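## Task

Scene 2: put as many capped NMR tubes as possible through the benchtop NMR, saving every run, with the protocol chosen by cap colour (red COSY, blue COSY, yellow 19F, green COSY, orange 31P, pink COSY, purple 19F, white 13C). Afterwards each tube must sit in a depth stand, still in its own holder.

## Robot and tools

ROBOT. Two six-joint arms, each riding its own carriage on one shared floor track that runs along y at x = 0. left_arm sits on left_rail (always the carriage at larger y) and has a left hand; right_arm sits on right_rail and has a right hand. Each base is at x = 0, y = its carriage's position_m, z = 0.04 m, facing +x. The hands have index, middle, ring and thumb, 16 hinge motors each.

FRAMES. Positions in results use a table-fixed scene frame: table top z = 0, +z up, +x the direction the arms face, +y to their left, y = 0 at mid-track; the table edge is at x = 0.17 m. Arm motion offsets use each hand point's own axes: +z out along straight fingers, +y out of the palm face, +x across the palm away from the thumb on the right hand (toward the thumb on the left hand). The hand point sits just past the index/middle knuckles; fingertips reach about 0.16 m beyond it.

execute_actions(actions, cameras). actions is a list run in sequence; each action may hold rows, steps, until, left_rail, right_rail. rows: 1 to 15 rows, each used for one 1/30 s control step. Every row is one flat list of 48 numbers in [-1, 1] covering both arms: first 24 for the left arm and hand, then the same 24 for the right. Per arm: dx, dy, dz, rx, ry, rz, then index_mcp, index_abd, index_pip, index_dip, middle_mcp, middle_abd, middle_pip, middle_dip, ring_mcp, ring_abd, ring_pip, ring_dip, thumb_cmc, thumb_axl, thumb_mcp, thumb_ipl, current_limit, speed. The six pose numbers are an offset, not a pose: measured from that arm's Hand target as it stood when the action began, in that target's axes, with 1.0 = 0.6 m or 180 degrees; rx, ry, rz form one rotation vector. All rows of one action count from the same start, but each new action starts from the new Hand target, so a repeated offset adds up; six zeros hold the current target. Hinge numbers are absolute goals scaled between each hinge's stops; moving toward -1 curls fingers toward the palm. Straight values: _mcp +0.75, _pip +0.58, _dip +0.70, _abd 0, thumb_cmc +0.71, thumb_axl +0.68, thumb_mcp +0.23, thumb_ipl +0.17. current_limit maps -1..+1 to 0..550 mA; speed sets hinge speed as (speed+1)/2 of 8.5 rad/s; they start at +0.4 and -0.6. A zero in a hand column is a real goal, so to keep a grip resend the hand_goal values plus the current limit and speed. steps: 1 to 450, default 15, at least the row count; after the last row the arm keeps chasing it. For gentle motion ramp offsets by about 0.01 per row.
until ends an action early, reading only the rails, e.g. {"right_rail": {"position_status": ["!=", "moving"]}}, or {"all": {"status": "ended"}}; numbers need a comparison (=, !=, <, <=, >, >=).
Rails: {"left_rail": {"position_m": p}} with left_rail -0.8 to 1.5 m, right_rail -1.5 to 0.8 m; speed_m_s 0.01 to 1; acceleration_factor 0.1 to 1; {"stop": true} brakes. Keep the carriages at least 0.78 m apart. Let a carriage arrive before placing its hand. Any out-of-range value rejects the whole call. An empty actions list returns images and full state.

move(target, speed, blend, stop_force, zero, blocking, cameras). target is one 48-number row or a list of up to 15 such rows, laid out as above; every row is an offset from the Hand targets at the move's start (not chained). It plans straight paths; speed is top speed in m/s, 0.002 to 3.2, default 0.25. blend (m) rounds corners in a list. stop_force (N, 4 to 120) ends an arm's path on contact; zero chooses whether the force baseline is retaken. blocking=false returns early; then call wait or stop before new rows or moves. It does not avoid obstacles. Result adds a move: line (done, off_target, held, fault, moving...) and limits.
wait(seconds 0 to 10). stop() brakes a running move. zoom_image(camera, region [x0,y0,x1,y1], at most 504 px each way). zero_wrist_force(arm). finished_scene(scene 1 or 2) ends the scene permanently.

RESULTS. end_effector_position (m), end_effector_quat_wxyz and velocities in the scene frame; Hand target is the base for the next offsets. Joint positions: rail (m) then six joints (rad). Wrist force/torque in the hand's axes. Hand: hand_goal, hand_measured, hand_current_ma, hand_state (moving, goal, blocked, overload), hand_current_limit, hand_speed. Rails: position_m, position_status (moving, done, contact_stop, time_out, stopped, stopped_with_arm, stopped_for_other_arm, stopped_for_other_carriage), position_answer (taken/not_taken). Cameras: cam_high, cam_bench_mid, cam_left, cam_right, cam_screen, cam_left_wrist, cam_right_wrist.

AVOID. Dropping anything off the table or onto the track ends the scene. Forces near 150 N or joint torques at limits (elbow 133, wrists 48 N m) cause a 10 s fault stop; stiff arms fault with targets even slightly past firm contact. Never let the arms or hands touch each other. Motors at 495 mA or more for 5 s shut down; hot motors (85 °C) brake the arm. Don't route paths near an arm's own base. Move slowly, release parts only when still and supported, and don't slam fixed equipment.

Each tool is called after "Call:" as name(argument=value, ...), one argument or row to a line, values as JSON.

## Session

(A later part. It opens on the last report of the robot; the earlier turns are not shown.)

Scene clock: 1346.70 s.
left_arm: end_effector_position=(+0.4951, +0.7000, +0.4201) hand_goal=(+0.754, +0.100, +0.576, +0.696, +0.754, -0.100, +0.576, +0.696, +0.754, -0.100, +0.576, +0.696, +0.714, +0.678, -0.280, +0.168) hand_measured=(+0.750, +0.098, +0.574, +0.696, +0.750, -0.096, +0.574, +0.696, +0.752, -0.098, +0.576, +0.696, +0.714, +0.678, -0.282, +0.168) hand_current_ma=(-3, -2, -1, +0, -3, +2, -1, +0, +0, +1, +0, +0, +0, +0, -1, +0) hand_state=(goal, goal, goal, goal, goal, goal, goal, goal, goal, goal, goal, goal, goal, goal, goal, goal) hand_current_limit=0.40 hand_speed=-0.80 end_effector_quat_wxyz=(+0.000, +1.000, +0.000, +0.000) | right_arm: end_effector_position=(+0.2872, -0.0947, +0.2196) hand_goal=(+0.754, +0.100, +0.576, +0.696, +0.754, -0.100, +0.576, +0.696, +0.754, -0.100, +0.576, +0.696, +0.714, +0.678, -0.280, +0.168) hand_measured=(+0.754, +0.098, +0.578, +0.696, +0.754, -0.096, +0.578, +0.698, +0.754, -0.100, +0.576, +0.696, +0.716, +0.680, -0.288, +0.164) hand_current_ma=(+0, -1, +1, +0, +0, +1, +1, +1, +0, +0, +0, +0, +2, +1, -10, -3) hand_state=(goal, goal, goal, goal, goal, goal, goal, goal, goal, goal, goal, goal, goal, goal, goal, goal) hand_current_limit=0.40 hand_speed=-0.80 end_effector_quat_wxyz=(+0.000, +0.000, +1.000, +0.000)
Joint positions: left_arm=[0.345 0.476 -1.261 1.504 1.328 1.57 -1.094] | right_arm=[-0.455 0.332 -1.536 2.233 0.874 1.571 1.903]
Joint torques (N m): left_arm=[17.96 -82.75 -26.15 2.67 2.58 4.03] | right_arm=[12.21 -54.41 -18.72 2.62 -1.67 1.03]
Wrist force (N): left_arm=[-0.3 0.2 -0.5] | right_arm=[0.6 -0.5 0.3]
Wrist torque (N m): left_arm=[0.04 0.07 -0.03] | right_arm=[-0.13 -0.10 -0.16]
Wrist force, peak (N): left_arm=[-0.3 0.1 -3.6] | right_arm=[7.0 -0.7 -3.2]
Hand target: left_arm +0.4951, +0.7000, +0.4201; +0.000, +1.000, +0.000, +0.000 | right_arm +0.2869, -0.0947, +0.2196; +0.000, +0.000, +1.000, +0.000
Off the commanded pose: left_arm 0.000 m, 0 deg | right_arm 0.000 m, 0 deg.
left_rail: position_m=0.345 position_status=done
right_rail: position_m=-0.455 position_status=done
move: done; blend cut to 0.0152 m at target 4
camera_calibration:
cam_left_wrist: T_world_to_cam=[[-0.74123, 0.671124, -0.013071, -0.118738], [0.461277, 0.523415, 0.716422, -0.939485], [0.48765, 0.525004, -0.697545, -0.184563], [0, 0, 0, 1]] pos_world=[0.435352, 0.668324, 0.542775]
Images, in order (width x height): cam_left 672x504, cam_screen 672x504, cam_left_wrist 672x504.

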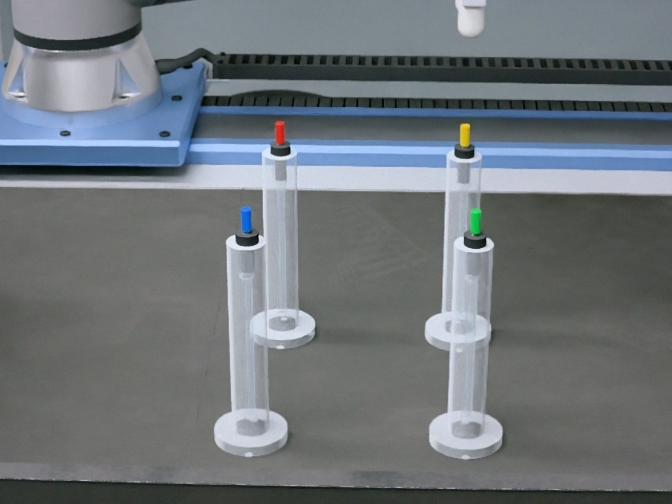

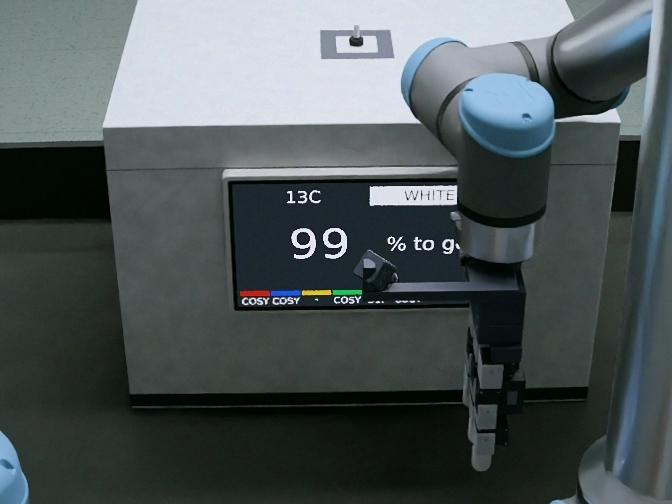

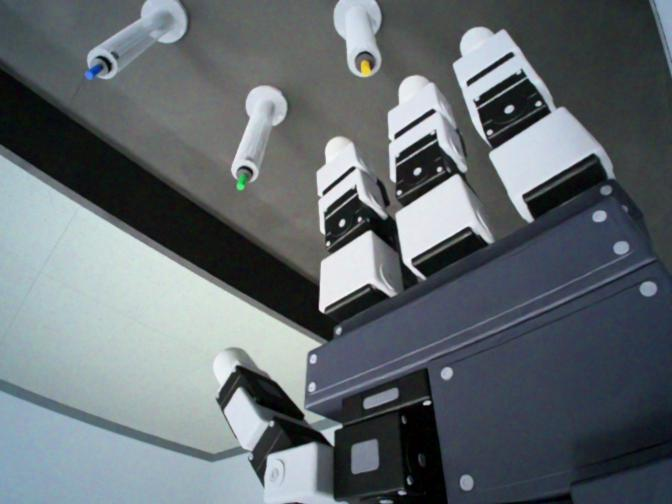

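Call:
wait(
  seconds=10,
)

Call:
wait(
  seconds=7,
  cameras=["cam_screen"],
)

Call:
move(
  target=[
    [0,0,0,0,0,0,0.754,0.1,0.576,0.696,0.754,-0.1,0.576,0.696,0.754,-0.1,0.576,0.696,0.714,0.678,-0.281,0.168,0.4,-0.8,-0.036,0,0,0,0,0,0.754,0.1,0.576,0.696,0.754,-0.1,0.576,0.696,0.754,-0.1,0.576,0.696,0.714,0.678,-0.281,0.168,0.4,-0.8],
    [0,0,0,0,0,0,0.754,0.1,0.576,0.696,0.754,-0.1,0.576,0.696,0.754,-0.1,0.576,0.696,0.714,0.678,-0.281,0.168,0.4,-0.8,0.0015,0.0078,-0.0007,0,0,0,0.754,0.1,0.576,0.696,0.754,-0.1,0.576,0.696,0.754,-0.1,0.576,0.696,0.714,0.678,-0.281,0.168,0.4,-0.8],
    [0,0,0,0,0,0,0.754,0.1,0.576,0.696,0.754,-0.1,0.576,0.696,0.754,-0.1,0.576,0.696,0.714,0.678,-0.281,0.168,0.4,-0.8,-0.0035,0.3578,-0.0452,0,0,0,0.754,0.1,0.576,0.696,0.754,-0.1,0.576,0.696,0.754,-0.1,0.576,0.696,0.714,0.678,-0.281,0.168,0.4,-0.8],
    [0,0,0,0,0,0,0.754,0.1,0.576,0.696,0.754,-0.1,0.576,0.696,0.754,-0.1,0.576,0.696,0.714,0.678,-0.281,0.168,0.4,-0.8,-0.036,0.3578,-0.0452,0,0,0,0.754,0.1,0.576,0.696,0.754,-0.1,0.576,0.696,0.754,-0.1,0.576,0.696,0.714,0.678,-0.281,0.168,0.4,-0.8],
    [0.0012,-0.001,0.1,0,0,0,0.754,0.1,0.576,0.696,0.754,-0.1,0.576,0.696,0.754,-0.1,0.576,0.696,0.714,0.678,-0.281,0.168,0.4,-0.8,0.0115,0.3245,-0.1007,0,0,0,0.754,0.1,0.576,0.696,0.754,-0.1,0.576,0.696,0.754,-0.1,0.576,0.696,0.714,0.678,-0.281,0.168,0.4,-0.8],
    [0.0012,-0.001,0.1993,0,0,0,0.754,0.1,0.576,0.696,0.754,-0.1,0.576,0.696,0.754,-0.1,0.576,0.696,0.714,0.678,-0.281,0.168,0.4,-0.8,-0.0052,0.2745,-0.5507,0,0,0,0.754,0.1,0.576,0.696,0.754,-0.1,0.576,0.696,0.754,-0.1,0.576,0.696,0.714,0.678,-0.281,0.168,0.4,-0.8],
    [0.0012,-0.001,0.1993,0,0,0,0.754,0.1,0.576,0.696,0.754,-0.1,0.576,0.696,0.754,-0.1,0.576,0.696,0.714,0.678,-0.281,0.168,0.4,-0.8,-0.6178,0.2015,-0.6007,0,0,0,0.754,0.1,0.576,0.696,0.754,-0.1,0.576,0.696,0.754,-0.1,0.576,0.696,0.714,0.678,-0.281,0.168,0.4,-0.8],
    [0.0012,-0.001,0.1993,0,0,0,0.754,-0.3,0.576,0.696,0.754,0.3,0.576,0.696,0.754,-0.1,0.576,0.696,0.714,0.678,-0.281,0.168,0.75,-0.8,-0.6178,0.2015,-0.5023,0,0,0,0.754,-0.3,0.576,0.696,0.754,0.3,0.576,0.696,0.754,-0.1,0.576,0.696,0.714,0.678,-0.281,0.168,0.75,-0.8],
    [0.0012,-0.001,0.1493,0,0,0,0.754,-0.3,0.576,0.696,0.754,0.3,0.576,0.696,0.754,-0.1,0.576,0.696,0.714,0.678,-0.281,0.168,0.75,-0.8,-0.6178,0.2015,-0.5523,0,0,0,0.754,-0.3,0.576,0.696,0.754,0.3,0.576,0.696,0.754,-0.1,0.576,0.696,0.714,0.678,-0.281,0.168,0.75,-0.8],
    [0.0012,-0.001,-0.2998,0,0,0,0.754,-0.3,0.576,0.696,0.754,0.3,0.576,0.696,0.754,-0.1,0.576,0.696,0.714,0.678,-0.281,0.168,0.75,-0.8,-0.6178,0.2015,-0.8173,0,0,0,0.754,-0.3,0.576,0.696,0.754,0.3,0.576,0.696,0.754,-0.1,0.576,0.696,0.714,0.678,-0.281,0.168,0.75,-0.8],
    [0.1748,0.5,-0.4665,0,0,0,0.754,-0.3,0.576,0.696,0.754,0.3,0.576,0.696,0.754,-0.1,0.576,0.696,0.714,0.678,-0.281,0.168,0.75,-0.8,-0.5218,-0.3588,-0.8007,0,0,0,0.754,-0.3,0.576,0.696,0.754,0.3,0.576,0.696,0.754,-0.1,0.576,0.696,0.714,0.678,-0.281,0.168,0.75,-0.8],
    [0.2082,0.9917,-0.4665,0,0,0,0.754,-0.3,0.576,0.696,0.754,0.3,0.576,0.696,0.754,-0.1,0.576,0.696,0.714,0.678,-0.281,0.168,0.75,-0.8,-0.6318,-0.9965,-0.5007,0,0,0,0.754,-0.3,0.576,0.696,0.754,0.3,0.576,0.696,0.754,-0.1,0.576,0.696,0.714,0.678,-0.281,0.168,0.75,-0.8],
  ],
  speed=[0.1,0.15,0.45,0.1,0.3,0.7,0.6,0.15,0.05,0.45,0.48,0.48],
  blend=[0,0.005,0.004,0,0.02,0.06,0.02,0,0.015,0.01,0.04,0],
  cameras=["cam_screen","cam_left_wrist","cam_right_wrist"],
)

Call:
zoom_image(
  camera="cam_left_wrist",
  region=[314, 0, 434, 120],
)

Call:
zoom_image(
  camera="cam_right_wrist",
  region=[314, 10, 374, 70],
)

Scene clock: 1414.13 s.
left_arm: end_effector_position=(+0.4951, +0.7000, +0.4201) hand_goal=(+0.754, +0.100, +0.576, +0.696, +0.754, -0.100, +0.576, +0.696, +0.754, -0.100, +0.576, +0.696, +0.714, +0.678, -0.280, +0.168) hand_measured=(+0.750, +0.098, +0.574, +0.696, +0.750, -0.096, +0.574, +0.696, +0.752, -0.098, +0.576, +0.696, +0.714, +0.678, -0.282, +0.168) hand_current_ma=(-3, -2, -1, +0, -3, +2, -1, +0, +0, +1, +0, +0, +0, +0, -1, +0) hand_state=(goal, goal, goal, goal, goal, goal, goal, goal, goal, goal, goal, goal, goal, goal, goal, goal) hand_current_limit=0.40 hand_speed=-0.80 end_effector_quat_wxyz=(+0.000, +1.000, +0.000, +0.000) | right_arm: end_effector_position=(+0.2869, -0.0947, +0.2196) hand_goal=(+0.754, +0.100, +0.576, +0.696, +0.754, -0.100, +0.576, +0.696, +0.754, -0.100, +0.576, +0.696, +0.714, +0.678, -0.280, +0.168) hand_measured=(+0.754, +0.098, +0.578, +0.696, +0.754, -0.096, +0.578, +0.698, +0.754, -0.100, +0.576, +0.696, +0.716, +0.680, -0.288, +0.164) hand_current_ma=(+0, -1, +1, +0, +0, +1, +1, +1, +0, +0, +0, +0, +2, +1, -10, -3) hand_state=(goal, goal, goal, goal, goal, goal, goal, goal, goal, goal, goal, goal, goal, goal, goal, goal) hand_current_limit=0.40 hand_speed=-0.80 end_effector_quat_wxyz=(+0.000, +0.000, +1.000, +0.000)
Joint positions: left_arm=[0.345 0.476 -1.261 1.504 1.328 1.57 -1.094] | right_arm=[-0.455 0.332 -1.536 2.233 0.874 1.571 1.903]
Joint torques (N m): left_arm=[18.62 -82.2 -26.6 3.01 2.52 3.78] | right_arm=[10.35 -55.03 -19.33 5.56 2.87 0.84]
Wrist force (N): left_arm=[-0.2 0.0 -0.5] | right_arm=[0.6 -0.5 0.0]
Wrist torque (N m): left_arm=[0.01 0.06 -0.01] | right_arm=[-0.10 -0.09 -0.16]
Wrist force, peak (N): left_arm=[-0.3 0.6 -0.9] | right_arm=[0.9 -0.8 0.7]
Hand target: left_arm +0.4951, +0.7000, +0.4201; +0.000, +1.000, +0.000, +0.000 | right_arm +0.2869, -0.0947, +0.2196; +0.000, +0.000, +1.000, +0.000
Off the commanded pose: left_arm 0.000 m, 0 deg | right_arm 0.000 m, 0 deg.
left_rail: position_m=0.345 position_status=done
right_rail: position_m=-0.455 position_status=done
wait: 10.00 s; at rest from the start

Scene clock: 1421.13 s.
left_arm: end_effector_position=(+0.4951, +0.7000, +0.4201) hand_goal=(+0.754, +0.100, +0.576, +0.696, +0.754, -0.100, +0.576, +0.696, +0.754, -0.100, +0.576, +0.696, +0.714, +0.678, -0.280, +0.168) hand_measured=(+0.750, +0.098, +0.574, +0.696, +0.750, -0.096, +0.574, +0.696, +0.752, -0.098, +0.576, +0.696, +0.714, +0.678, -0.282, +0.168) hand_current_ma=(-3, -2, -1, +0, -3, +2, -1, +0, +0, +1, +0, +0, +0, +0, -1, +0) hand_state=(goal, goal, goal, goal, goal, goal, goal, goal, goal, goal, goal, goal, goal, goal, goal, goal) hand_current_limit=0.40 hand_speed=-0.80 end_effector_quat_wxyz=(+0.000, +1.000, +0.000, +0.000) | right_arm: end_effector_position=(+0.2869, -0.0947, +0.2196) hand_goal=(+0.754, +0.100, +0.576, +0.696, +0.754, -0.100, +0.576, +0.696, +0.754, -0.100, +0.576, +0.696, +0.714, +0.678, -0.280, +0.168) hand_measured=(+0.754, +0.098, +0.578, +0.696, +0.754, -0.096, +0.578, +0.698, +0.754, -0.100, +0.576, +0.696, +0.716, +0.680, -0.288, +0.164) hand_current_ma=(+0, -1, +1, +0, +0, +1, +1, +1, +0, +0, +0, +0, +2, +1, -10, -3) hand_state=(goal, goal, goal, goal, goal, goal, goal, goal, goal, goal, goal, goal, goal, goal, goal, goal) hand_current_limit=0.40 hand_speed=-0.80 end_effector_quat_wxyz=(+0.000, +0.000, +1.000, +0.000)
Joint positions: left_arm=[0.345 0.476 -1.261 1.504 1.328 1.57 -1.094] | right_arm=[-0.455 0.332 -1.536 2.233 0.874 1.571 1.903]
Joint torques (N m): left_arm=[18.16 -82.96 -26.16 2.89 2.63 3.85] | right_arm=[10.05 -52.19 -18.62 5.46 3.09 1.2]
Wrist force (N): left_arm=[-0.1 0.1 -0.3] | right_arm=[0.0 -0.3 0.2]
Wrist torque (N m): left_arm=[0.00 0.04 0.00] | right_arm=[-0.11 -0.03 -0.20]
Wrist force, peak (N): left_arm=[0.2 0.1 -1.0] | right_arm=[0.5 -1.0 0.7]
Hand target: left_arm +0.4951, +0.7000, +0.4201; +0.000, +1.000, +0.000, +0.000 | right_arm +0.2869, -0.0947, +0.2196; +0.000, +0.000, +1.000, +0.000
Off the commanded pose: left_arm 0.000 m, 0 deg | right_arm 0.000 m, 0 deg.
left_rail: position_m=0.345 position_status=done
right_rail: position_m=-0.455 position_status=done
wait: 7.00 s
Images, in order (width x height): cam_screen 672x504.

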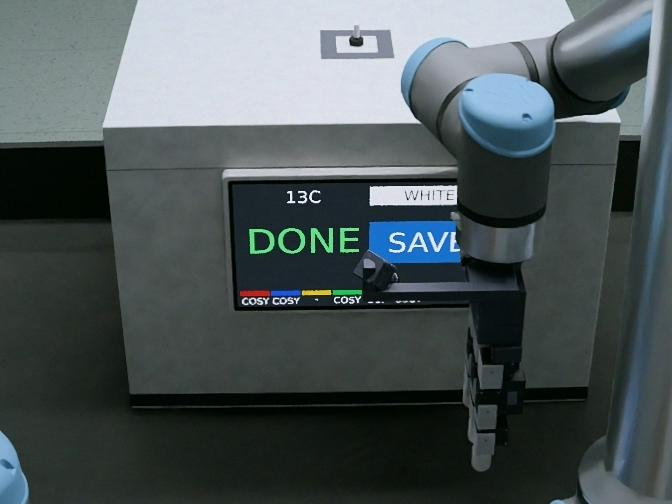

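Scene clock: 1430.23 s.
left_arm: end_effector_position=(+0.6201, +0.1050, +0.6996) hand_goal=(+0.754, -0.300, +0.576, +0.696, +0.754, +0.300, +0.576, +0.696, +0.754, -0.100, +0.576, +0.696, +0.714, +0.678, -0.280, +0.168) hand_measured=(+0.752, -0.044, +0.574, +0.696, +0.752, +0.052, +0.574, +0.696, +0.752, -0.098, +0.576, +0.696, +0.714, +0.678, -0.282, +0.168) hand_current_ma=(-1, +481, -1, +0, -2, -481, -1, +0, +0, +1, +0, +0, +0, +0, -1, +0) hand_state=(goal, blocked, goal, goal, goal, blocked, goal, goal, goal, goal, goal, goal, goal, goal, goal, goal) hand_current_limit=0.75 hand_speed=-0.80 end_effector_quat_wxyz=(+0.000, +1.000, +0.000, +0.000) | right_arm: end_effector_position=(+0.6661, -0.6922, +0.5202) hand_goal=(+0.754, -0.300, +0.576, +0.696, +0.754, +0.300, +0.576, +0.696, +0.754, -0.100, +0.576, +0.696, +0.714, +0.678, -0.280, +0.168) hand_measured=(+0.754, -0.106, +0.578, +0.696, +0.754, +0.098, +0.578, +0.698, +0.754, -0.100, +0.576, +0.696, +0.716, +0.680, -0.286, +0.166) hand_current_ma=(+0, +481, +1, +0, +0, -481, +1, +1, +0, +0, +0, +0, +1, +1, -8, -2) hand_state=(goal, blocked, goal, goal, goal, blocked, goal, goal, goal, goal, goal, goal, goal, goal, goal, goal) hand_current_limit=0.75 hand_speed=-0.80 end_effector_quat_wxyz=(+0.000, +0.000, +1.000, +0.000)
Joint positions: left_arm=[0.345 -0.54 -1.313 1.078 1.806 1.571 -2.111] | right_arm=[-0.455 -0.708 -1.156 1.182 1.545 1.571 0.862]
Joint torques (N m): left_arm=[-11.31 -43.59 -47.33 6.53 -3.16 -4.41] | right_arm=[-9.35 -59.06 -57.3 6.16 -3.33 -2.29]
Wrist force (N): left_arm=[0.1 0.3 0.1] | right_arm=[0.2 -0.4 0.4]
Wrist torque (N m): left_arm=[0.02 0.09 0.18] | right_arm=[-0.09 -0.07 0.12]
Wrist force, peak (N): left_arm=[0.4 -0.1 -6.9] | right_arm=[-2.2 -1.2 -52.4]
Hand target: left_arm +0.6201, +0.1048, +0.6996; +0.000, +1.000, +0.000, +0.000 | right_arm +0.6662, -0.6925, +0.5201; +0.000, +0.000, +1.000, +0.000
Off the commanded pose: left_arm 0.000 m, 0 deg | right_arm 0.000 m, 0 deg.
left_rail: position_m=0.345 position_status=done
right_rail: position_m=-0.455 position_status=done
move: done
camera_calibration:
cam_left_wrist: T_world_to_cam=[[-0.741261, 0.671088, -0.0131193, 0.377014], [0.461226, 0.52346, 0.716421, -0.885803], [0.487649, 0.525005, -0.697545, 0.261805], [0, 0, 0, 1]] pos_world=[0.560352, 0.0732243, 0.822175]
cam_right_wrist: T_world_to_cam=[[0.791624, 0.610867, -0.0131294, -0.0630423], [0.439651, -0.55456, 0.70652, -1.08794], [0.424308, -0.565071, -0.707572, -0.18097], [0, 0, 0, 1]] pos_world=[0.605008, -0.667079, 0.639776]
Images, in order (width x height): cam_screen 672x504, cam_left_wrist 672x504, cam_right_wrist 672x504.

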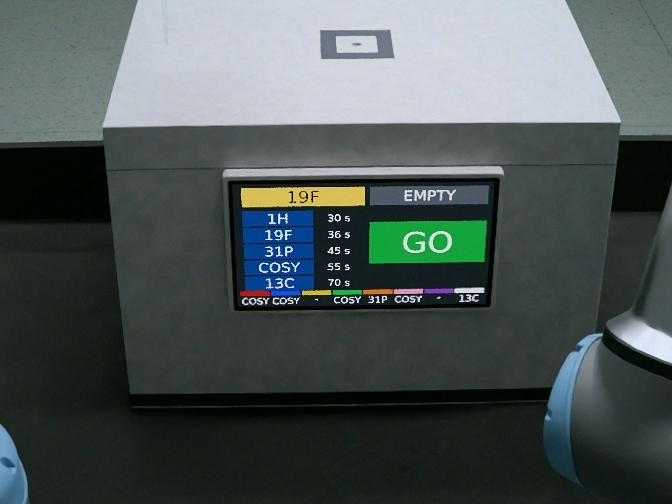

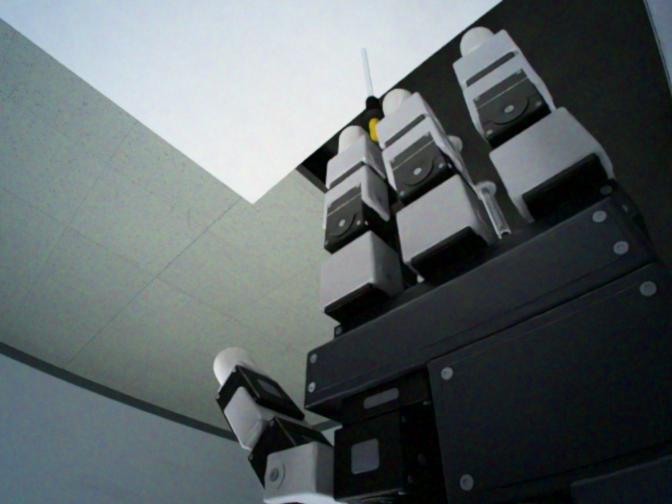

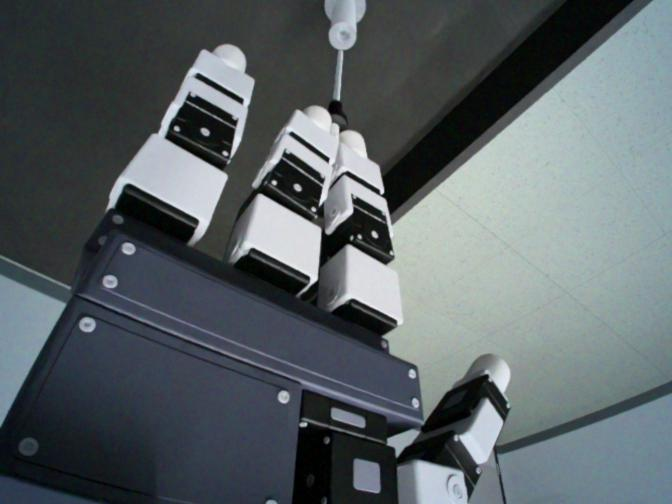

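Scaled by 4.200 from the camera's 672x504 image, which has a finer 960x720 frame.

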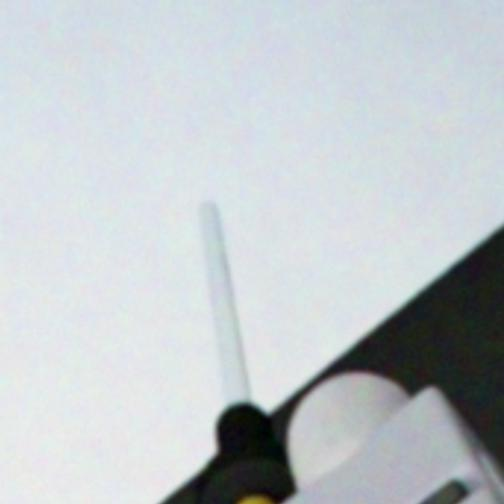

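Scaled by 8.400 from the camera's 672x504 image, which has a finer 960x720 frame.

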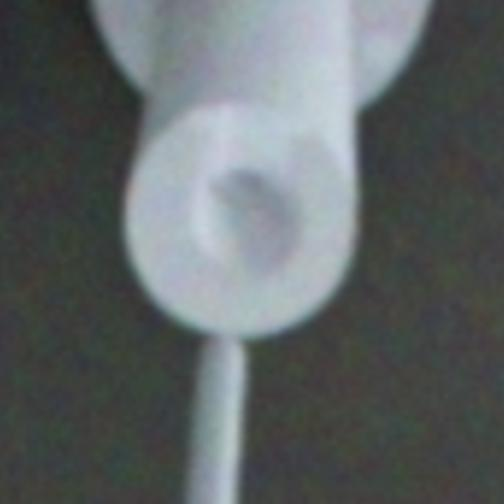

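Call:
move(
  target=[
    [0.0645,0.3852,0.0077,0,0,0,0.754,-0.3,0.576,0.696,0.754,0.3,0.576,0.696,0.754,-0.1,0.576,0.696,0.714,0.678,-0.281,0.168,0.75,-0.8,-0.0003,0.0015,0.0335,0,0,0,0.754,-0.3,0.576,0.696,0.754,0.3,0.576,0.696,0.754,-0.1,0.576,0.696,0.714,0.678,-0.281,0.168,0.75,-0.8],
    [0.0645,0.3852,0.2327,0,0,0,0.754,-0.3,0.576,0.696,0.754,0.3,0.576,0.696,0.754,-0.1,0.576,0.696,0.714,0.678,-0.281,0.168,0.75,-0.8,-0.0003,0.0015,0.3352,0,0,0,0.754,-0.3,0.576,0.696,0.754,0.3,0.576,0.696,0.754,-0.1,0.576,0.696,0.714,0.678,-0.281,0.168,0.75,-0.8],
    [0.0645,0.3852,0.2998,0,0,0,0.754,-0.3,0.576,0.696,0.754,0.3,0.576,0.696,0.754,-0.1,0.576,0.696,0.714,0.678,-0.281,0.168,0.75,-0.8,-0.0003,0.0015,0.3552,0,0,0,0.754,-0.3,0.576,0.696,0.754,0.3,0.576,0.696,0.754,-0.1,0.576,0.696,0.714,0.678,-0.281,0.168,0.75,-0.8],
  ],
  speed=[0.33,0.17,0.06],
  blend=[0.006,0.005,0],
  stop_force=6,
  cameras=["cam_screen","cam_right"],
)

Scene clock: 1461.50 s.
left_arm: end_effector_position=(+0.6587, -0.1262, +0.5231) hand_goal=(+0.754, -0.300, +0.576, +0.696, +0.754, +0.300, +0.576, +0.696, +0.754, -0.100, +0.576, +0.696, +0.714, +0.678, -0.280, +0.168) hand_measured=(+0.760, -0.046, +0.580, +0.696, +0.752, +0.052, +0.574, +0.696, +0.752, -0.098, +0.576, +0.696, +0.714, +0.678, -0.282, +0.168) hand_current_ma=(+6, +481, +3, +0, -2, -481, -1, +0, +0, +1, +0, +0, +0, +0, -1, +0) hand_state=(goal, blocked, goal, goal, goal, blocked, goal, goal, goal, goal, goal, goal, goal, goal, goal, goal) hand_current_limit=0.75 hand_speed=-0.80 end_effector_quat_wxyz=(+0.000, +1.000, +0.000, +0.000) | right_arm: end_effector_position=(+0.6663, -0.6916, +0.3091) hand_goal=(+0.754, -0.300, +0.576, +0.696, +0.754, +0.300, +0.576, +0.696, +0.754, -0.100, +0.576, +0.696, +0.714, +0.678, -0.280, +0.168) hand_measured=(+0.752, -0.106, +0.576, +0.696, +0.752, +0.098, +0.576, +0.698, +0.754, -0.100, +0.576, +0.696, +0.716, +0.680, -0.286, +0.166) hand_current_ma=(+0, +481, +0, +0, -1, -481, +0, +1, +0, +0, +0, +0, +1, +1, -8, -2) hand_state=(goal, blocked, goal, goal, goal, blocked, goal, goal, goal, goal, goal, goal, goal, goal, goal, goal) hand_current_limit=0.75 hand_speed=-0.80 end_effector_quat_wxyz=(+0.000, +0.000, +1.000, +0.000)
Joint positions: left_arm=[0.345 -0.782 -1.111 1.111 1.572 1.571 -2.353] | right_arm=[-0.455 -0.708 -1.086 1.457 1.2 1.571 0.863]
Joint torques (N m): left_arm=[3.25 -59.13 -46.68 6.13 0.68 -3.6] | right_arm=[-5.93 -96.03 -51.74 5.9 -1.94 -0.58]
Wrist force (N): left_arm=[-0.4 -0.2 -3.0] | right_arm=[-0.4 -0.4 -3.7]
Wrist torque (N m): left_arm=[0.26 0.15 0.10] | right_arm=[0.17 -0.05 -0.20]
Wrist force, peak (N): left_arm=[0.6 -0.1 -27.3] | right_arm=[-0.3 -0.5 -12.1]
Hand target: left_arm +0.6587, -0.1262, +0.5231; +0.000, +1.000, +0.000, +0.000 (not the last commanded pose) | right_arm +0.6663, -0.6916, +0.3091; +0.000, +0.000, +1.000, +0.000 (not the last commanded pose)
Off the commanded pose: left_arm 0.004 m, 0 deg | right_arm 0.002 m, 0 deg.
left_rail: position_m=0.345 position_status=done
right_rail: position_m=-0.455 position_status=done
move: contact (left_arm, right_arm); path passed 2 of 3 targets
Images, in order (width x height): cam_right 672x504, cam_screen 672x504.

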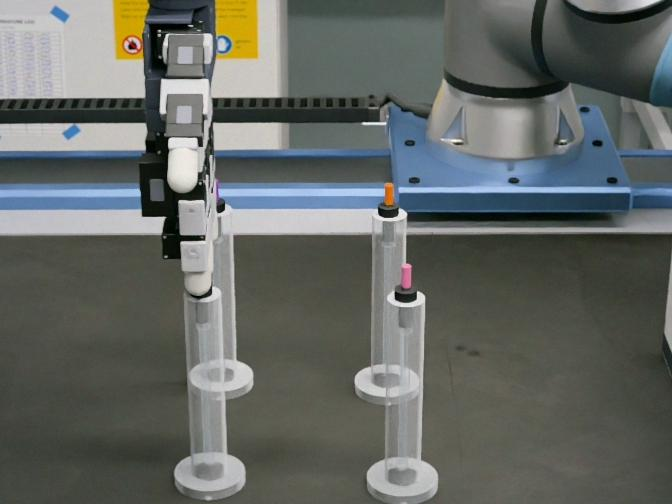

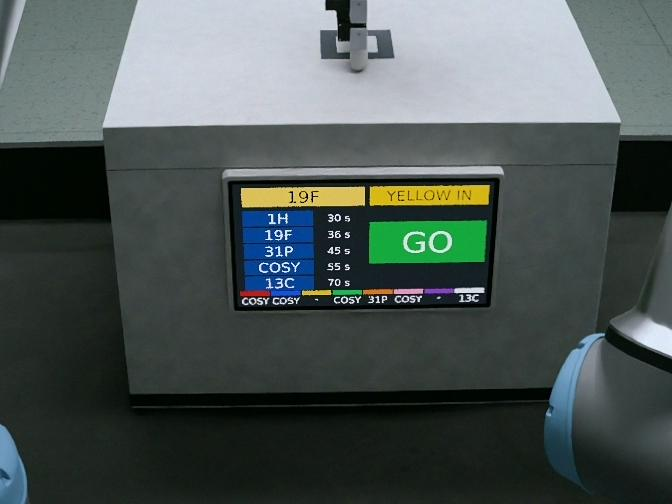

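Call:
move(
  target=[
    [0,0,0,0,0,0,0.754,0.1,0.576,0.696,0.754,-0.1,0.576,0.696,0.754,-0.1,0.576,0.696,0.714,0.678,-0.281,0.168,0.4,-0.8,0,0,0,0,0,0,0.754,0.1,0.576,0.696,0.754,-0.1,0.576,0.696,0.754,-0.1,0.576,0.696,0.714,0.678,-0.281,0.168,0.4,-0.8],
    [0,0,-0.1667,0,0,0,0.754,0.1,0.576,0.696,0.754,-0.1,0.576,0.696,0.754,-0.1,0.576,0.696,0.714,0.678,-0.281,0.168,0.4,-0.8,0,0,-0.1665,0,0,0,0.754,0.1,0.576,0.696,0.754,-0.1,0.576,0.696,0.754,-0.1,0.576,0.696,0.714,0.678,-0.281,0.168,0.4,-0.8],
    [-0.0312,-0.4103,-0.2115,0,0,0,0.754,0.1,0.576,0.696,0.754,-0.1,0.576,0.696,0.754,-0.1,0.576,0.696,0.714,0.678,-0.281,0.168,0.4,-0.8,0.4438,0.4527,-0.3348,0,0,0,0.754,0.1,0.576,0.696,0.754,-0.1,0.576,0.696,0.754,-0.1,0.576,0.696,0.714,0.678,-0.281,0.168,0.4,-0.8],
    [-0.0478,-0.7103,-0.2198,0,0,0,0.754,0.1,0.576,0.696,0.754,-0.1,0.576,0.696,0.754,-0.1,0.576,0.696,0.714,0.678,-0.281,0.168,0.4,-0.8,0.6438,0.9952,-0.2348,0,0,0,0.754,0.1,0.576,0.696,0.754,-0.1,0.576,0.696,0.754,-0.1,0.576,0.696,0.714,0.678,-0.281,0.168,0.4,-0.8],
    [-0.0478,-0.7103,-0.2198,0,0,0,0.754,0.1,0.576,0.696,0.754,-0.1,0.576,0.696,0.754,-0.1,0.576,0.696,0.714,0.678,-0.281,0.168,0.4,-0.8,0.6372,0.9952,0.1495,0,0,0,0.754,0.1,0.576,0.696,0.754,-0.1,0.576,0.696,0.754,-0.1,0.576,0.696,0.714,0.678,-0.281,0.168,0.4,-0.8],
    [-0.0478,-0.7103,-0.2198,0,0,0,0.754,0.1,0.576,0.696,0.754,-0.1,0.576,0.696,0.754,-0.1,0.576,0.696,0.714,0.678,-0.281,0.168,0.4,-0.8,0.5963,0.9952,0.1495,0,0,0,0.754,0.1,0.576,0.696,0.754,-0.1,0.576,0.696,0.754,-0.1,0.576,0.696,0.714,0.678,-0.281,0.168,0.4,-0.8],
    [-0.0478,-0.7103,-0.2198,0,0,0,0.754,0.1,0.576,0.696,0.754,-0.1,0.576,0.696,0.754,-0.1,0.576,0.696,0.714,0.678,-0.281,0.168,0.4,-0.8,0.6322,0.9952,0.1495,0,0,0,0.754,0.1,0.576,0.696,0.754,-0.1,0.576,0.696,0.754,-0.1,0.576,0.696,0.714,0.678,-0.281,0.168,0.4,-0.8],
  ],
  speed=[0.1,0.25,0.7,0.7,0.6,0.1,0.2],
  blend=[0,0.03,0.08,0.08,0.02,0,0],
  cameras=["cam_screen","cam_right"],
)

Scene clock: 1484.40 s.
left_arm: end_effector_position=(+0.6302, +0.2999, +0.6554) hand_goal=(+0.754, +0.100, +0.576, +0.696, +0.754, -0.100, +0.576, +0.696, +0.754, -0.100, +0.576, +0.696, +0.714, +0.678, -0.280, +0.168) hand_measured=(+0.754, +0.096, +0.578, +0.696, +0.752, -0.096, +0.574, +0.696, +0.752, -0.098, +0.576, +0.696, +0.714, +0.678, -0.282, +0.168) hand_current_ma=(+0, -2, +1, +0, -2, +2, -1, +0, +0, +1, +0, +0, +0, +0, -1, +0) hand_state=(goal, goal, goal, goal, goal, goal, goal, goal, goal, goal, goal, goal, goal, goal, goal, goal) hand_current_limit=0.40 hand_speed=-0.80 end_effector_quat_wxyz=(+0.000, +1.000, +0.000, +0.000) | right_arm: end_effector_position=(+0.2871, -0.0946, +0.2193) hand_goal=(+0.754, +0.100, +0.576, +0.696, +0.754, -0.100, +0.576, +0.696, +0.754, -0.100, +0.576, +0.696, +0.714, +0.678, -0.280, +0.168) hand_measured=(+0.752, +0.096, +0.576, +0.696, +0.752, -0.096, +0.576, +0.698, +0.754, -0.100, +0.576, +0.696, +0.716, +0.680, -0.288, +0.164) hand_current_ma=(-1, -1, +0, +0, -1, +2, +0, +1, +0, +0, +0, +0, +2, +2, -10, -3) hand_state=(goal, goal, goal, goal, goal, goal, goal, goal, goal, goal, goal, goal, goal, goal, goal, goal) hand_current_limit=0.40 hand_speed=-0.80 end_effector_quat_wxyz=(+0.000, +0.000, +1.000, +0.000)
Joint positions: left_arm=[0.345 -0.225 -1.343 1.195 1.72 1.57 -1.795] | right_arm=[-0.455 0.332 -1.535 2.233 0.874 1.571 1.903]
Joint torques (N m): left_arm=[17.69 -42.28 -47.47 6.43 2.62 3.99] | right_arm=[9.49 -51.39 -17.92 2.88 1.82 1.86]
Wrist force (N): left_arm=[0.1 0.1 0.2] | right_arm=[0.7 -0.2 0.2]
Wrist torque (N m): left_arm=[0.01 0.09 0.03] | right_arm=[-0.08 -0.12 -0.14]
Wrist force, peak (N): left_arm=[-1.2 0.0 -4.2] | right_arm=[6.7 -0.7 -3.8]
Hand target: left_arm +0.6302, +0.2999, +0.6554; +0.000, +1.000, +0.000, +0.000 | right_arm +0.2868, -0.0946, +0.2193; +0.000, +0.000, +1.000, +0.000
Off the commanded pose: left_arm 0.000 m, 0 deg | right_arm 0.000 m, 0 deg.
left_rail: position_m=0.345 position_status=done
right_rail: position_m=-0.455 position_status=done
move: done; blend cut to 0.0123 m at target 5
Images, in order (width x height): cam_right 672x504, cam_screen 672x504.

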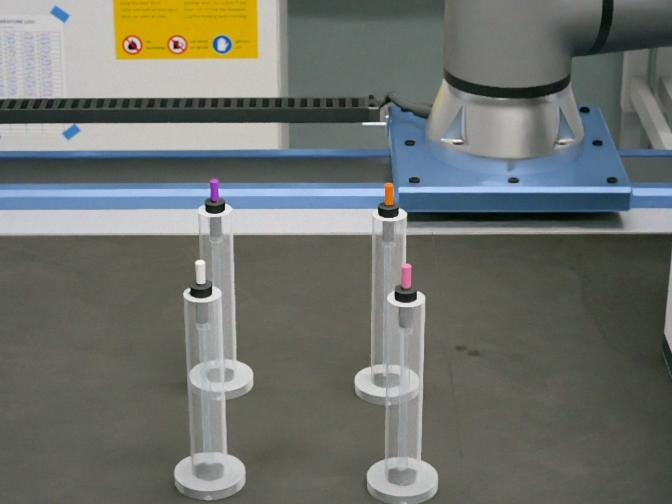

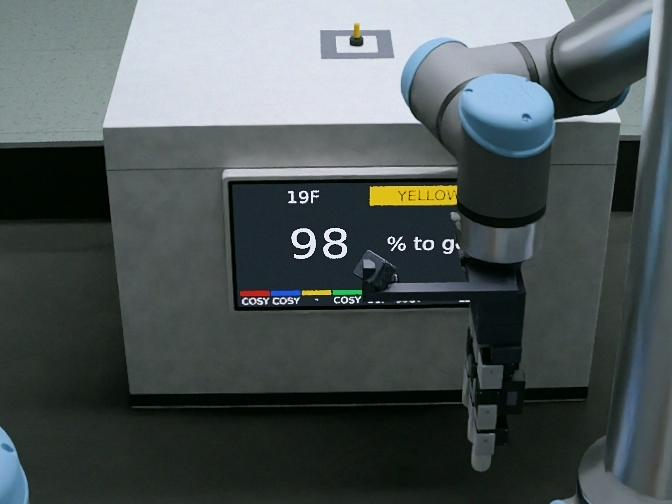

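Call:
wait(
  seconds=2,
  cameras=["cam_screen"],
)

Call:
move(
  target=[
    [0,0,0,0,0,0,0.754,0.1,0.576,0.696,0.754,-0.1,0.576,0.696,0.754,-0.1,0.576,0.696,0.714,0.678,-0.281,0.168,0.4,-0.8,-0.0362,0,0,0,0,0,0.754,0.1,0.576,0.696,0.754,-0.1,0.576,0.696,0.754,-0.1,0.576,0.696,0.714,0.678,-0.281,0.168,0.4,-0.8],
    [0,0,0,0,0,0,0.754,0.1,0.576,0.696,0.754,-0.1,0.576,0.696,0.754,-0.1,0.576,0.696,0.714,0.678,-0.281,0.168,0.4,-0.8,0.0197,-0.0423,-0.1345,0,0,0,0.754,0.1,0.576,0.696,0.754,-0.1,0.576,0.696,0.754,-0.1,0.576,0.696,0.714,0.678,-0.281,0.168,0.4,-0.8],
    [0.0163,0.2832,0.0257,0,0,0,0.754,0.1,0.576,0.696,0.754,-0.1,0.576,0.696,0.754,-0.1,0.576,0.696,0.714,0.678,-0.281,0.168,0.4,-0.8,-0.122,-0.4423,-0.4678,0,0,0,0.754,0.1,0.576,0.696,0.754,-0.1,0.576,0.696,0.754,-0.1,0.576,0.696,0.714,0.678,-0.281,0.168,0.4,-0.8],
    [0.0477,0.7103,0.0923,0,0,0,0.754,0.1,0.576,0.696,0.754,-0.1,0.576,0.696,0.754,-0.1,0.576,0.696,0.714,0.678,-0.281,0.168,0.4,-0.8,-0.3595,-0.9943,-0.3012,0,0,0,0.754,0.1,0.576,0.696,0.754,-0.1,0.576,0.696,0.754,-0.1,0.576,0.696,0.714,0.678,-0.281,0.168,0.4,-0.8],
    [0.0477,0.7103,0.2232,0,0,0,0.754,-0.3,0.576,0.696,0.754,0.3,0.576,0.696,0.754,-0.1,0.576,0.696,0.714,0.678,-0.281,0.168,0.75,-0.8,-0.3595,-0.9943,-0.1353,0,0,0,0.754,-0.3,0.576,0.696,0.754,0.3,0.576,0.696,0.754,-0.1,0.576,0.696,0.714,0.678,-0.281,0.168,0.75,-0.8],
    [0.0477,0.7103,0.1732,0,0,0,0.754,-0.3,0.576,0.696,0.754,0.3,0.576,0.696,0.754,-0.1,0.576,0.696,0.714,0.678,-0.281,0.168,0.75,-0.8,-0.3595,-0.9943,-0.1853,0,0,0,0.754,-0.3,0.576,0.696,0.754,0.3,0.576,0.696,0.754,-0.1,0.576,0.696,0.714,0.678,-0.281,0.168,0.75,-0.8],
    [0.0477,0.7103,-0.091,0,0,0,0.754,-0.3,0.576,0.696,0.754,0.3,0.576,0.696,0.754,-0.1,0.576,0.696,0.714,0.678,-0.281,0.168,0.75,-0.8,-0.3595,-0.9943,-0.6345,0,0,0,0.754,-0.3,0.576,0.696,0.754,0.3,0.576,0.696,0.754,-0.1,0.576,0.696,0.714,0.678,-0.281,0.168,0.75,-0.8],
    [-0.017,0.3082,-0.0743,0,0,0,0.754,-0.3,0.576,0.696,0.754,0.3,0.576,0.696,0.754,-0.1,0.576,0.696,0.714,0.678,-0.281,0.168,0.75,-0.8,-0.522,-0.6423,-0.7345,0,0,0,0.754,-0.3,0.576,0.696,0.754,0.3,0.576,0.696,0.754,-0.1,0.576,0.696,0.714,0.678,-0.281,0.168,0.75,-0.8],
  ],
  speed=[0.1,0.4,0.7,0.7,0.15,0.05,0.45,0.42],
  blend=[0,0.04,0.08,0.02,0,0.015,0.01,0],
  cameras=["cam_screen","cam_right"],
)

Scene clock: 1529.10 s.
left_arm: end_effector_position=(+0.6302, +0.2999, +0.6554) hand_goal=(+0.754, +0.100, +0.576, +0.696, +0.754, -0.100, +0.576, +0.696, +0.754, -0.100, +0.576, +0.696, +0.714, +0.678, -0.280, +0.168) hand_measured=(+0.754, +0.096, +0.578, +0.696, +0.752, -0.096, +0.574, +0.696, +0.752, -0.098, +0.576, +0.696, +0.714, +0.678, -0.282, +0.168) hand_current_ma=(+0, -2, +1, +0, -2, +2, -1, +0, +0, +1, +0, +0, +0, +0, -1, +0) hand_state=(goal, goal, goal, goal, goal, goal, goal, goal, goal, goal, goal, goal, goal, goal, goal, goal) hand_current_limit=0.40 hand_speed=-0.80 end_effector_quat_wxyz=(+0.000, +1.000, +0.000, +0.000) | right_arm: end_effector_position=(+0.2868, -0.0946, +0.2193) hand_goal=(+0.754, +0.100, +0.576, +0.696, +0.754, -0.100, +0.576, +0.696, +0.754, -0.100, +0.576, +0.696, +0.714, +0.678, -0.280, +0.168) hand_measured=(+0.752, +0.096, +0.576, +0.696, +0.752, -0.096, +0.576, +0.698, +0.754, -0.100, +0.576, +0.696, +0.716, +0.680, -0.288, +0.164) hand_current_ma=(-1, -1, +0, +0, -1, +2, +0, +1, +0, +0, +0, +0, +2, +2, -10, -3) hand_state=(goal, goal, goal, goal, goal, goal, goal, goal, goal, goal, goal, goal, goal, goal, goal, goal) hand_current_limit=0.40 hand_speed=-0.80 end_effector_quat_wxyz=(+0.000, +0.000, +1.000, +0.000)
Joint positions: left_arm=[0.345 -0.225 -1.343 1.195 1.72 1.57 -1.795] | right_arm=[-0.455 0.333 -1.536 2.233 0.874 1.571 1.903]
Joint torques (N m): left_arm=[19.08 -41.9 -47 6.59 2.54 3.91] | right_arm=[9.93 -53.83 -18.93 5.17 3.5 1.29]
Wrist force (N): left_arm=[0.3 0.1 0.5] | right_arm=[0.8 -0.4 0.7]
Wrist torque (N m): left_arm=[-0.01 0.07 0.04] | right_arm=[-0.14 -0.14 -0.14]
Wrist force, peak (N): left_arm=[0.1 -0.1 0.7] | right_arm=[1.1 -0.7 0.7]
Hand target: left_arm +0.6302, +0.2999, +0.6554; +0.000, +1.000, +0.000, +0.000 | right_arm +0.2868, -0.0946, +0.2193; +0.000, +0.000, +1.000, +0.000
Off the commanded pose: left_arm 0.000 m, 0 deg | right_arm 0.000 m, 0 deg.
left_rail: position_m=0.345 position_status=done
right_rail: position_m=-0.455 position_status=done
wait: 2.00 s; at rest from the start
Images, in order (width x height): cam_screen 672x504.

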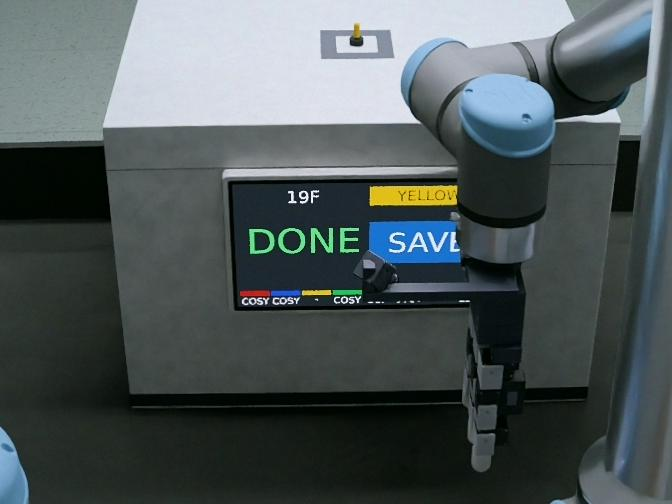

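Scene clock: 1535.93 s.
left_arm: end_effector_position=(+0.6200, +0.1148, +0.6998) hand_goal=(+0.754, -0.300, +0.576, +0.696, +0.754, +0.300, +0.576, +0.696, +0.754, -0.100, +0.576, +0.696, +0.714, +0.678, -0.280, +0.168) hand_measured=(+0.754, -0.100, +0.578, +0.696, +0.752, +0.104, +0.574, +0.696, +0.752, -0.098, +0.576, +0.696, +0.714, +0.678, -0.282, +0.168) hand_current_ma=(+0, +481, +1, +0, -1, -481, -1, +0, +0, +2, +0, +0, +0, +0, -1, +0) hand_state=(goal, blocked, goal, goal, goal, blocked, goal, goal, goal, goal, goal, goal, goal, goal, goal, goal) hand_current_limit=0.75 hand_speed=-0.80 end_effector_quat_wxyz=(+0.000, +1.000, +0.000, +0.000) | right_arm: end_effector_position=(+0.6002, -0.4798, +0.6600) hand_goal=(+0.754, -0.300, +0.576, +0.696, +0.754, +0.300, +0.576, +0.696, +0.754, -0.100, +0.576, +0.696, +0.714, +0.678, -0.280, +0.168) hand_measured=(+0.754, -0.054, +0.576, +0.696, +0.754, +0.044, +0.576, +0.698, +0.754, -0.100, +0.576, +0.696, +0.716, +0.680, -0.288, +0.166) hand_current_ma=(+0, +481, +0, +0, +0, -481, +0, +1, +0, +0, +0, +0, +0, +1, -9, -2) hand_state=(goal, blocked, goal, goal, goal, blocked, goal, goal, goal, goal, goal, goal, goal, goal, goal, goal) hand_current_limit=0.75 hand_speed=-0.80 end_effector_quat_wxyz=(+0.000, +0.000, +1.000, +0.000)
Joint positions: left_arm=[0.345 -0.526 -1.317 1.083 1.806 1.571 -2.096] | right_arm=[-0.455 -0.488 -1.38 1.232 1.719 1.571 1.082]
Joint torques (N m): left_arm=[19.87 -78.28 -26.1 2.25 2.73 3.41] | right_arm=[7.57 -39.27 -55.82 5.91 3.59 1.65]
Wrist force (N): left_arm=[-0.1 0.0 0.5] | right_arm=[0.5 -0.4 -0.3]
Wrist torque (N m): left_arm=[-0.06 0.13 0.03] | right_arm=[-0.03 -0.06 -0.18]
Wrist force, peak (N): left_arm=[2.1 -0.5 -47.6] | right_arm=[7.4 -0.6 -3.2]
Hand target: left_arm +0.6200, +0.1149, +0.6998; +0.000, +1.000, +0.000, +0.000 | right_arm +0.6003, -0.4797, +0.6600; +0.000, +0.000, +1.000, +0.000
Off the commanded pose: left_arm 0.000 m, 0 deg | right_arm 0.000 m, 0 deg.
left_rail: position_m=0.345 position_status=done
right_rail: position_m=-0.455 position_status=done
move: done
Images, in order (width x height): cam_right 672x504, cam_screen 672x504.

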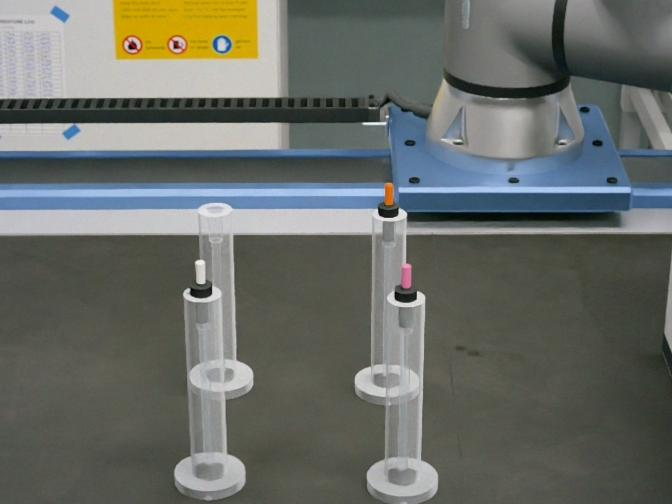

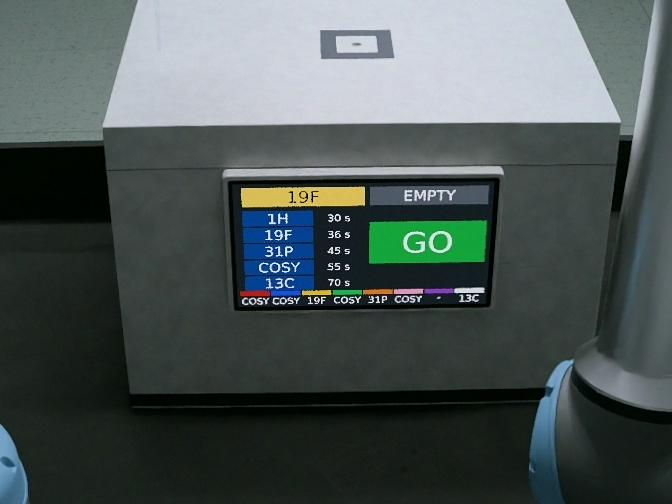

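Call:
move(
  target=[
    [-0.0333,-0.3918,0,0,0,0,0.754,-0.3,0.576,0.696,0.754,0.3,0.576,0.696,0.754,-0.1,0.576,0.696,0.714,0.678,-0.281,0.168,0.75,-0.8,0.0005,0.3328,-0.0667,0,0,0,0.754,-0.3,0.576,0.696,0.754,0.3,0.576,0.696,0.754,-0.1,0.576,0.696,0.714,0.678,-0.281,0.168,0.75,-0.8],
    [-0.2067,-0.9762,0.2997,0,0,0,0.754,-0.3,0.576,0.696,0.754,0.3,0.576,0.696,0.754,-0.1,0.576,0.696,0.714,0.678,-0.281,0.168,0.75,-0.8,-0.0965,0.8432,-0.0667,0,0,0,0.754,-0.3,0.576,0.696,0.754,0.3,0.576,0.696,0.754,-0.1,0.576,0.696,0.714,0.678,-0.281,0.168,0.75,-0.8],
  ],
  speed=[0.48,0.5],
  blend=[0.05,0],
  cameras=["cam_left_wrist","cam_right_wrist"],
)

Call:
zoom_image(
  camera="cam_left_wrist",
  region=[314, 0, 434, 120],
)

Call:
zoom_image(
  camera="cam_right_wrist",
  region=[278, 0, 398, 120],
)

Scene clock: 1553.97 s.
left_arm: end_effector_position=(+0.4959, +0.7008, +0.5206) hand_goal=(+0.754, -0.300, +0.576, +0.696, +0.754, +0.300, +0.576, +0.696, +0.754, -0.100, +0.576, +0.696, +0.714, +0.678, -0.280, +0.168) hand_measured=(+0.754, -0.100, +0.578, +0.696, +0.752, +0.104, +0.574, +0.696, +0.752, -0.098, +0.576, +0.696, +0.714, +0.678, -0.282, +0.168) hand_current_ma=(+0, +481, +1, +0, -1, -481, -1, +0, +0, +2, +0, +0, +0, +0, -1, +0) hand_state=(goal, blocked, goal, goal, goal, blocked, goal, goal, goal, goal, goal, goal, goal, goal, goal, goal) hand_current_limit=0.75 hand_speed=-0.80 end_effector_quat_wxyz=(+0.000, +1.000, +0.000, +0.000) | right_arm: end_effector_position=(+0.6581, +0.0262, +0.6998) hand_goal=(+0.754, -0.300, +0.576, +0.696, +0.754, +0.300, +0.576, +0.696, +0.754, -0.100, +0.576, +0.696, +0.714, +0.678, -0.280, +0.168) hand_measured=(+0.754, -0.054, +0.576, +0.696, +0.754, +0.044, +0.576, +0.698, +0.754, -0.100, +0.576, +0.696, +0.716, +0.680, -0.288, +0.166) hand_current_ma=(+0, +481, +0, +0, +0, -481, +0, +1, +0, +0, +0, +0, +0, +1, -9, -2) hand_state=(goal, blocked, goal, goal, goal, blocked, goal, goal, goal, goal, goal, goal, goal, goal, goal, goal) hand_current_limit=0.75 hand_speed=-0.80 end_effector_quat_wxyz=(+0.000, +0.000, +1.000, +0.000)
Joint positions: left_arm=[0.345 0.477 -1.285 1.358 1.499 1.57 -1.094] | right_arm=[-0.455 0.323 -1.036 0.681 1.926 1.571 1.894]
Joint torques (N m): left_arm=[17.41 -48.44 -47.7 2.8 2.68 3.97] | right_arm=[8.26 -68.52 -55.46 6.21 3.77 1.41]
Wrist force (N): left_arm=[-0.1 0.1 0.1] | right_arm=[0.2 -0.6 0.6]
Wrist torque (N m): left_arm=[-0.01 0.06 -0.03] | right_arm=[-0.13 -0.05 -0.16]
Wrist force, peak (N): left_arm=[-0.9 -1.8 1.4] | right_arm=[-0.3 -2.1 0.8]
Hand target: left_arm +0.4959, +0.7008, +0.5206; +0.000, +1.000, +0.000, +0.000 | right_arm +0.6582, +0.0262, +0.6998; +0.000, +0.000, +1.000, +0.000
Off the commanded pose: left_arm 0.000 m, 0 deg | right_arm 0.000 m, 0 deg.
left_rail: position_m=0.345 position_status=done
right_rail: position_m=-0.455 position_status=done
move: done
camera_calibration:
cam_left_wrist: T_world_to_cam=[[-0.741231, 0.671128, -0.0127718, -0.117421], [0.461408, 0.523239, 0.716466, -1.01223], [0.487523, 0.525174, -0.697505, -0.11535], [0, 0, 0, 1]] pos_world=[0.436252, 0.669024, 0.643273]
cam_right_wrist: T_world_to_cam=[[0.791589, 0.610913, -0.0130992, -0.493204], [0.43972, -0.554619, 0.70643, -0.812884], [0.424302, -0.564962, -0.707662, 0.355523], [0, 0, 0, 1]] pos_world=[0.597008, 0.0513209, 0.819376]
Images, in order (width x height): cam_left_wrist 672x504, cam_right_wrist 672x504.

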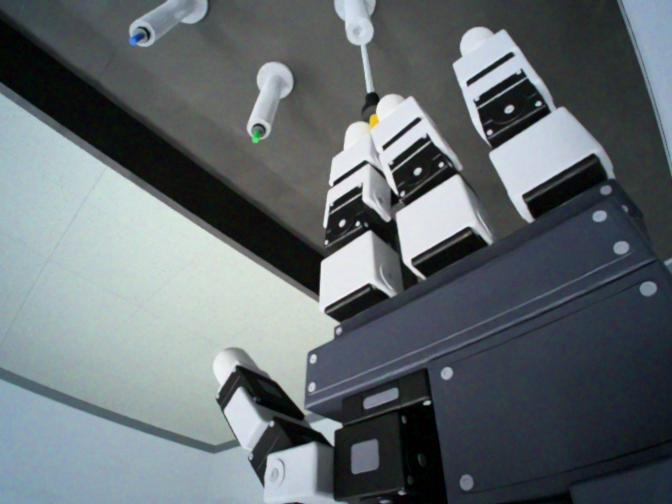

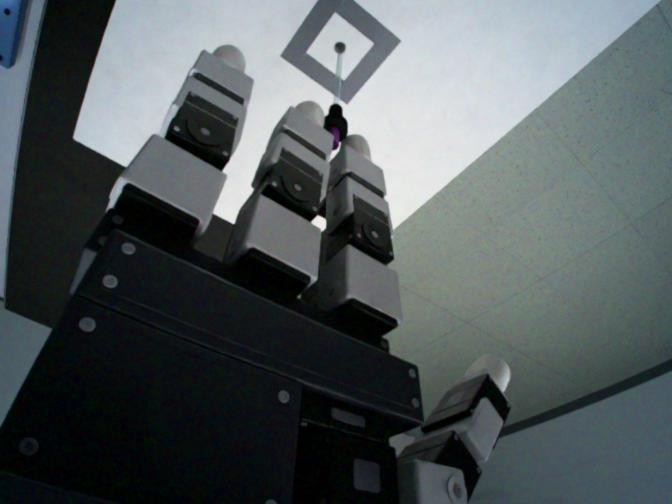

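Scaled by 4.200 from the camera's 672x504 image, which has a finer 960x720 frame.

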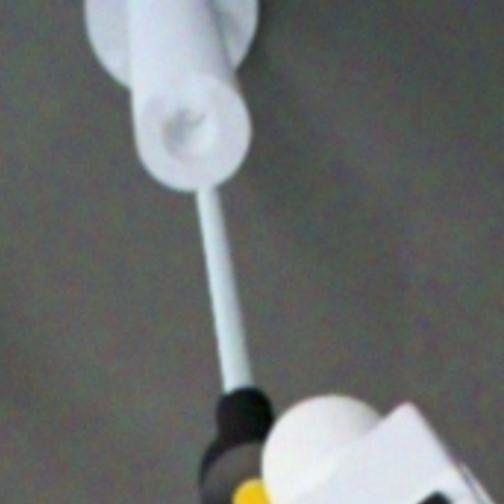

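Scaled by 4.200 from the camera's 672x504 image, which has a finer 960x720 frame.

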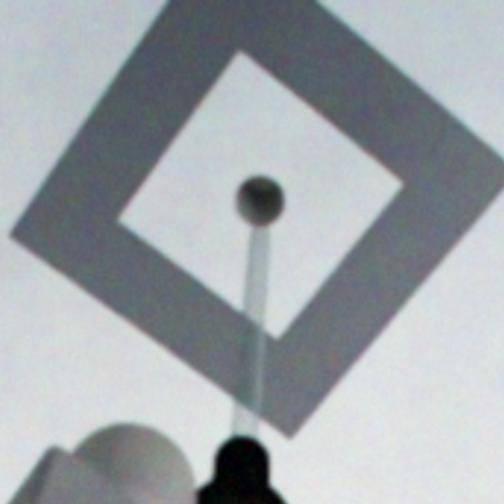

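Call:
move(
  target=[
    [0.0008,-0.0008,0.336,0,0,0,0.754,-0.3,0.576,0.696,0.754,0.3,0.576,0.696,0.754,-0.1,0.576,0.696,0.714,0.678,-0.281,0.168,0.75,-0.8,0.0003,-0.0003,0.233,0,0,0,0.754,-0.3,0.576,0.696,0.754,0.3,0.576,0.696,0.754,-0.1,0.576,0.696,0.714,0.678,-0.281,0.168,0.75,-0.8],
    [0.0008,-0.0008,0.356,0,0,0,0.754,-0.3,0.576,0.696,0.754,0.3,0.576,0.696,0.754,-0.1,0.576,0.696,0.714,0.678,-0.281,0.168,0.75,-0.8,0.0003,-0.0003,0.3002,0,0,0,0.754,-0.3,0.576,0.696,0.754,0.3,0.576,0.696,0.754,-0.1,0.576,0.696,0.714,0.678,-0.281,0.168,0.75,-0.8],
  ],
  speed=[0.18,0.06],
  blend=[0.005,0],
  stop_force=6,
  cameras=["cam_screen","cam_left"],
)

Scene clock: 1569.27 s.
left_arm: end_effector_position=(+0.4962, +0.7015, +0.3084) hand_goal=(+0.754, -0.300, +0.576, +0.696, +0.754, +0.300, +0.576, +0.696, +0.754, -0.100, +0.576, +0.696, +0.714, +0.678, -0.280, +0.168) hand_measured=(+0.750, -0.102, +0.574, +0.696, +0.748, +0.104, +0.574, +0.696, +0.752, -0.098, +0.576, +0.696, +0.714, +0.678, -0.282, +0.168) hand_current_ma=(-3, +481, +0, +0, -6, -481, -2, +0, +0, +2, +0, +0, +0, +0, -1, +0) hand_state=(goal, blocked, goal, goal, goal, blocked, goal, goal, goal, goal, goal, goal, goal, goal, goal, goal) hand_current_limit=0.75 hand_speed=-0.80 end_effector_quat_wxyz=(+0.000, +1.000, +0.000, +0.000) | right_arm: end_effector_position=(+0.6579, +0.0259, +0.5230) hand_goal=(+0.754, -0.300, +0.576, +0.696, +0.754, +0.300, +0.576, +0.696, +0.754, -0.100, +0.576, +0.696, +0.714, +0.678, -0.280, +0.168) hand_measured=(+0.756, -0.054, +0.578, +0.696, +0.756, +0.044, +0.578, +0.698, +0.754, -0.100, +0.576, +0.696, +0.716, +0.680, -0.288, +0.166) hand_current_ma=(+1, +481, +0, +0, +2, -481, +0, +1, +0, +0, +0, +0, +0, +1, -9, -2) hand_state=(goal, blocked, goal, goal, goal, blocked, goal, goal, goal, goal, goal, goal, goal, goal, goal, goal) hand_current_limit=0.75 hand_speed=-0.80 end_effector_quat_wxyz=(+0.000, +0.000, +1.000, +0.000)
Joint positions: left_arm=[0.345 0.478 -1.198 1.625 1.145 1.57 -1.093] | right_arm=[-0.455 0.323 -1.103 1.099 1.575 1.571 1.893]
Joint torques (N m): left_arm=[13.3 -82.55 -43.26 5.92 1.51 -0.19] | right_arm=[4.52 -63.19 -55.6 6.02 -2.53 -2.13]
Wrist force (N): left_arm=[-0.6 0.9 -3.9] | right_arm=[0.4 -0.8 -0.9]
Wrist torque (N m): left_arm=[0.29 0.02 -0.10] | right_arm=[0.03 -0.09 -0.13]
Wrist force, peak (N): left_arm=[-0.8 0.5 -10.8] | right_arm=[-0.6 -1.2 -20.3]
Hand target: left_arm +0.4962, +0.7015, +0.3084; +0.000, +1.000, +0.000, +0.000 (not the last commanded pose) | right_arm +0.6579, +0.0259, +0.5230; +0.000, +0.000, +1.000, +0.000 (not the last commanded pose)
Off the commanded pose: left_arm 0.001 m, 0 deg | right_arm 0.003 m, 0 deg.
left_rail: position_m=0.345 position_status=done
right_rail: position_m=-0.455 position_status=done
move: contact (left_arm, right_arm); path passed 1 of 2 targets
Images, in order (width x height): cam_left 672x504, cam_screen 672x504.

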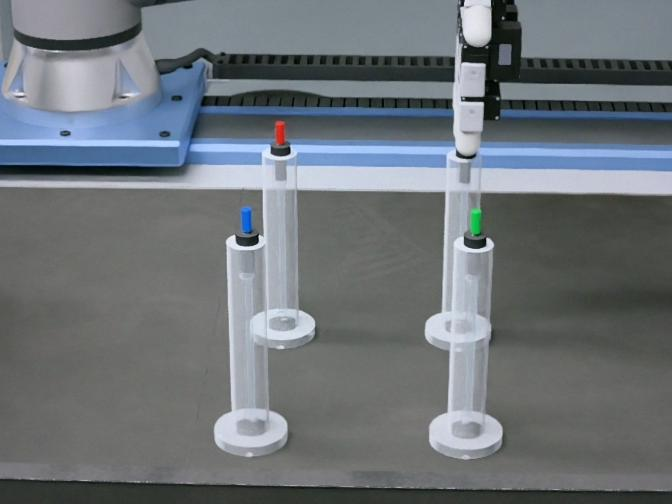

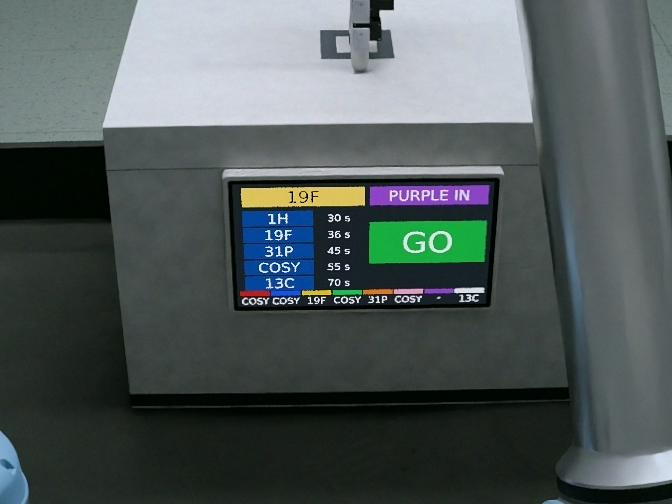

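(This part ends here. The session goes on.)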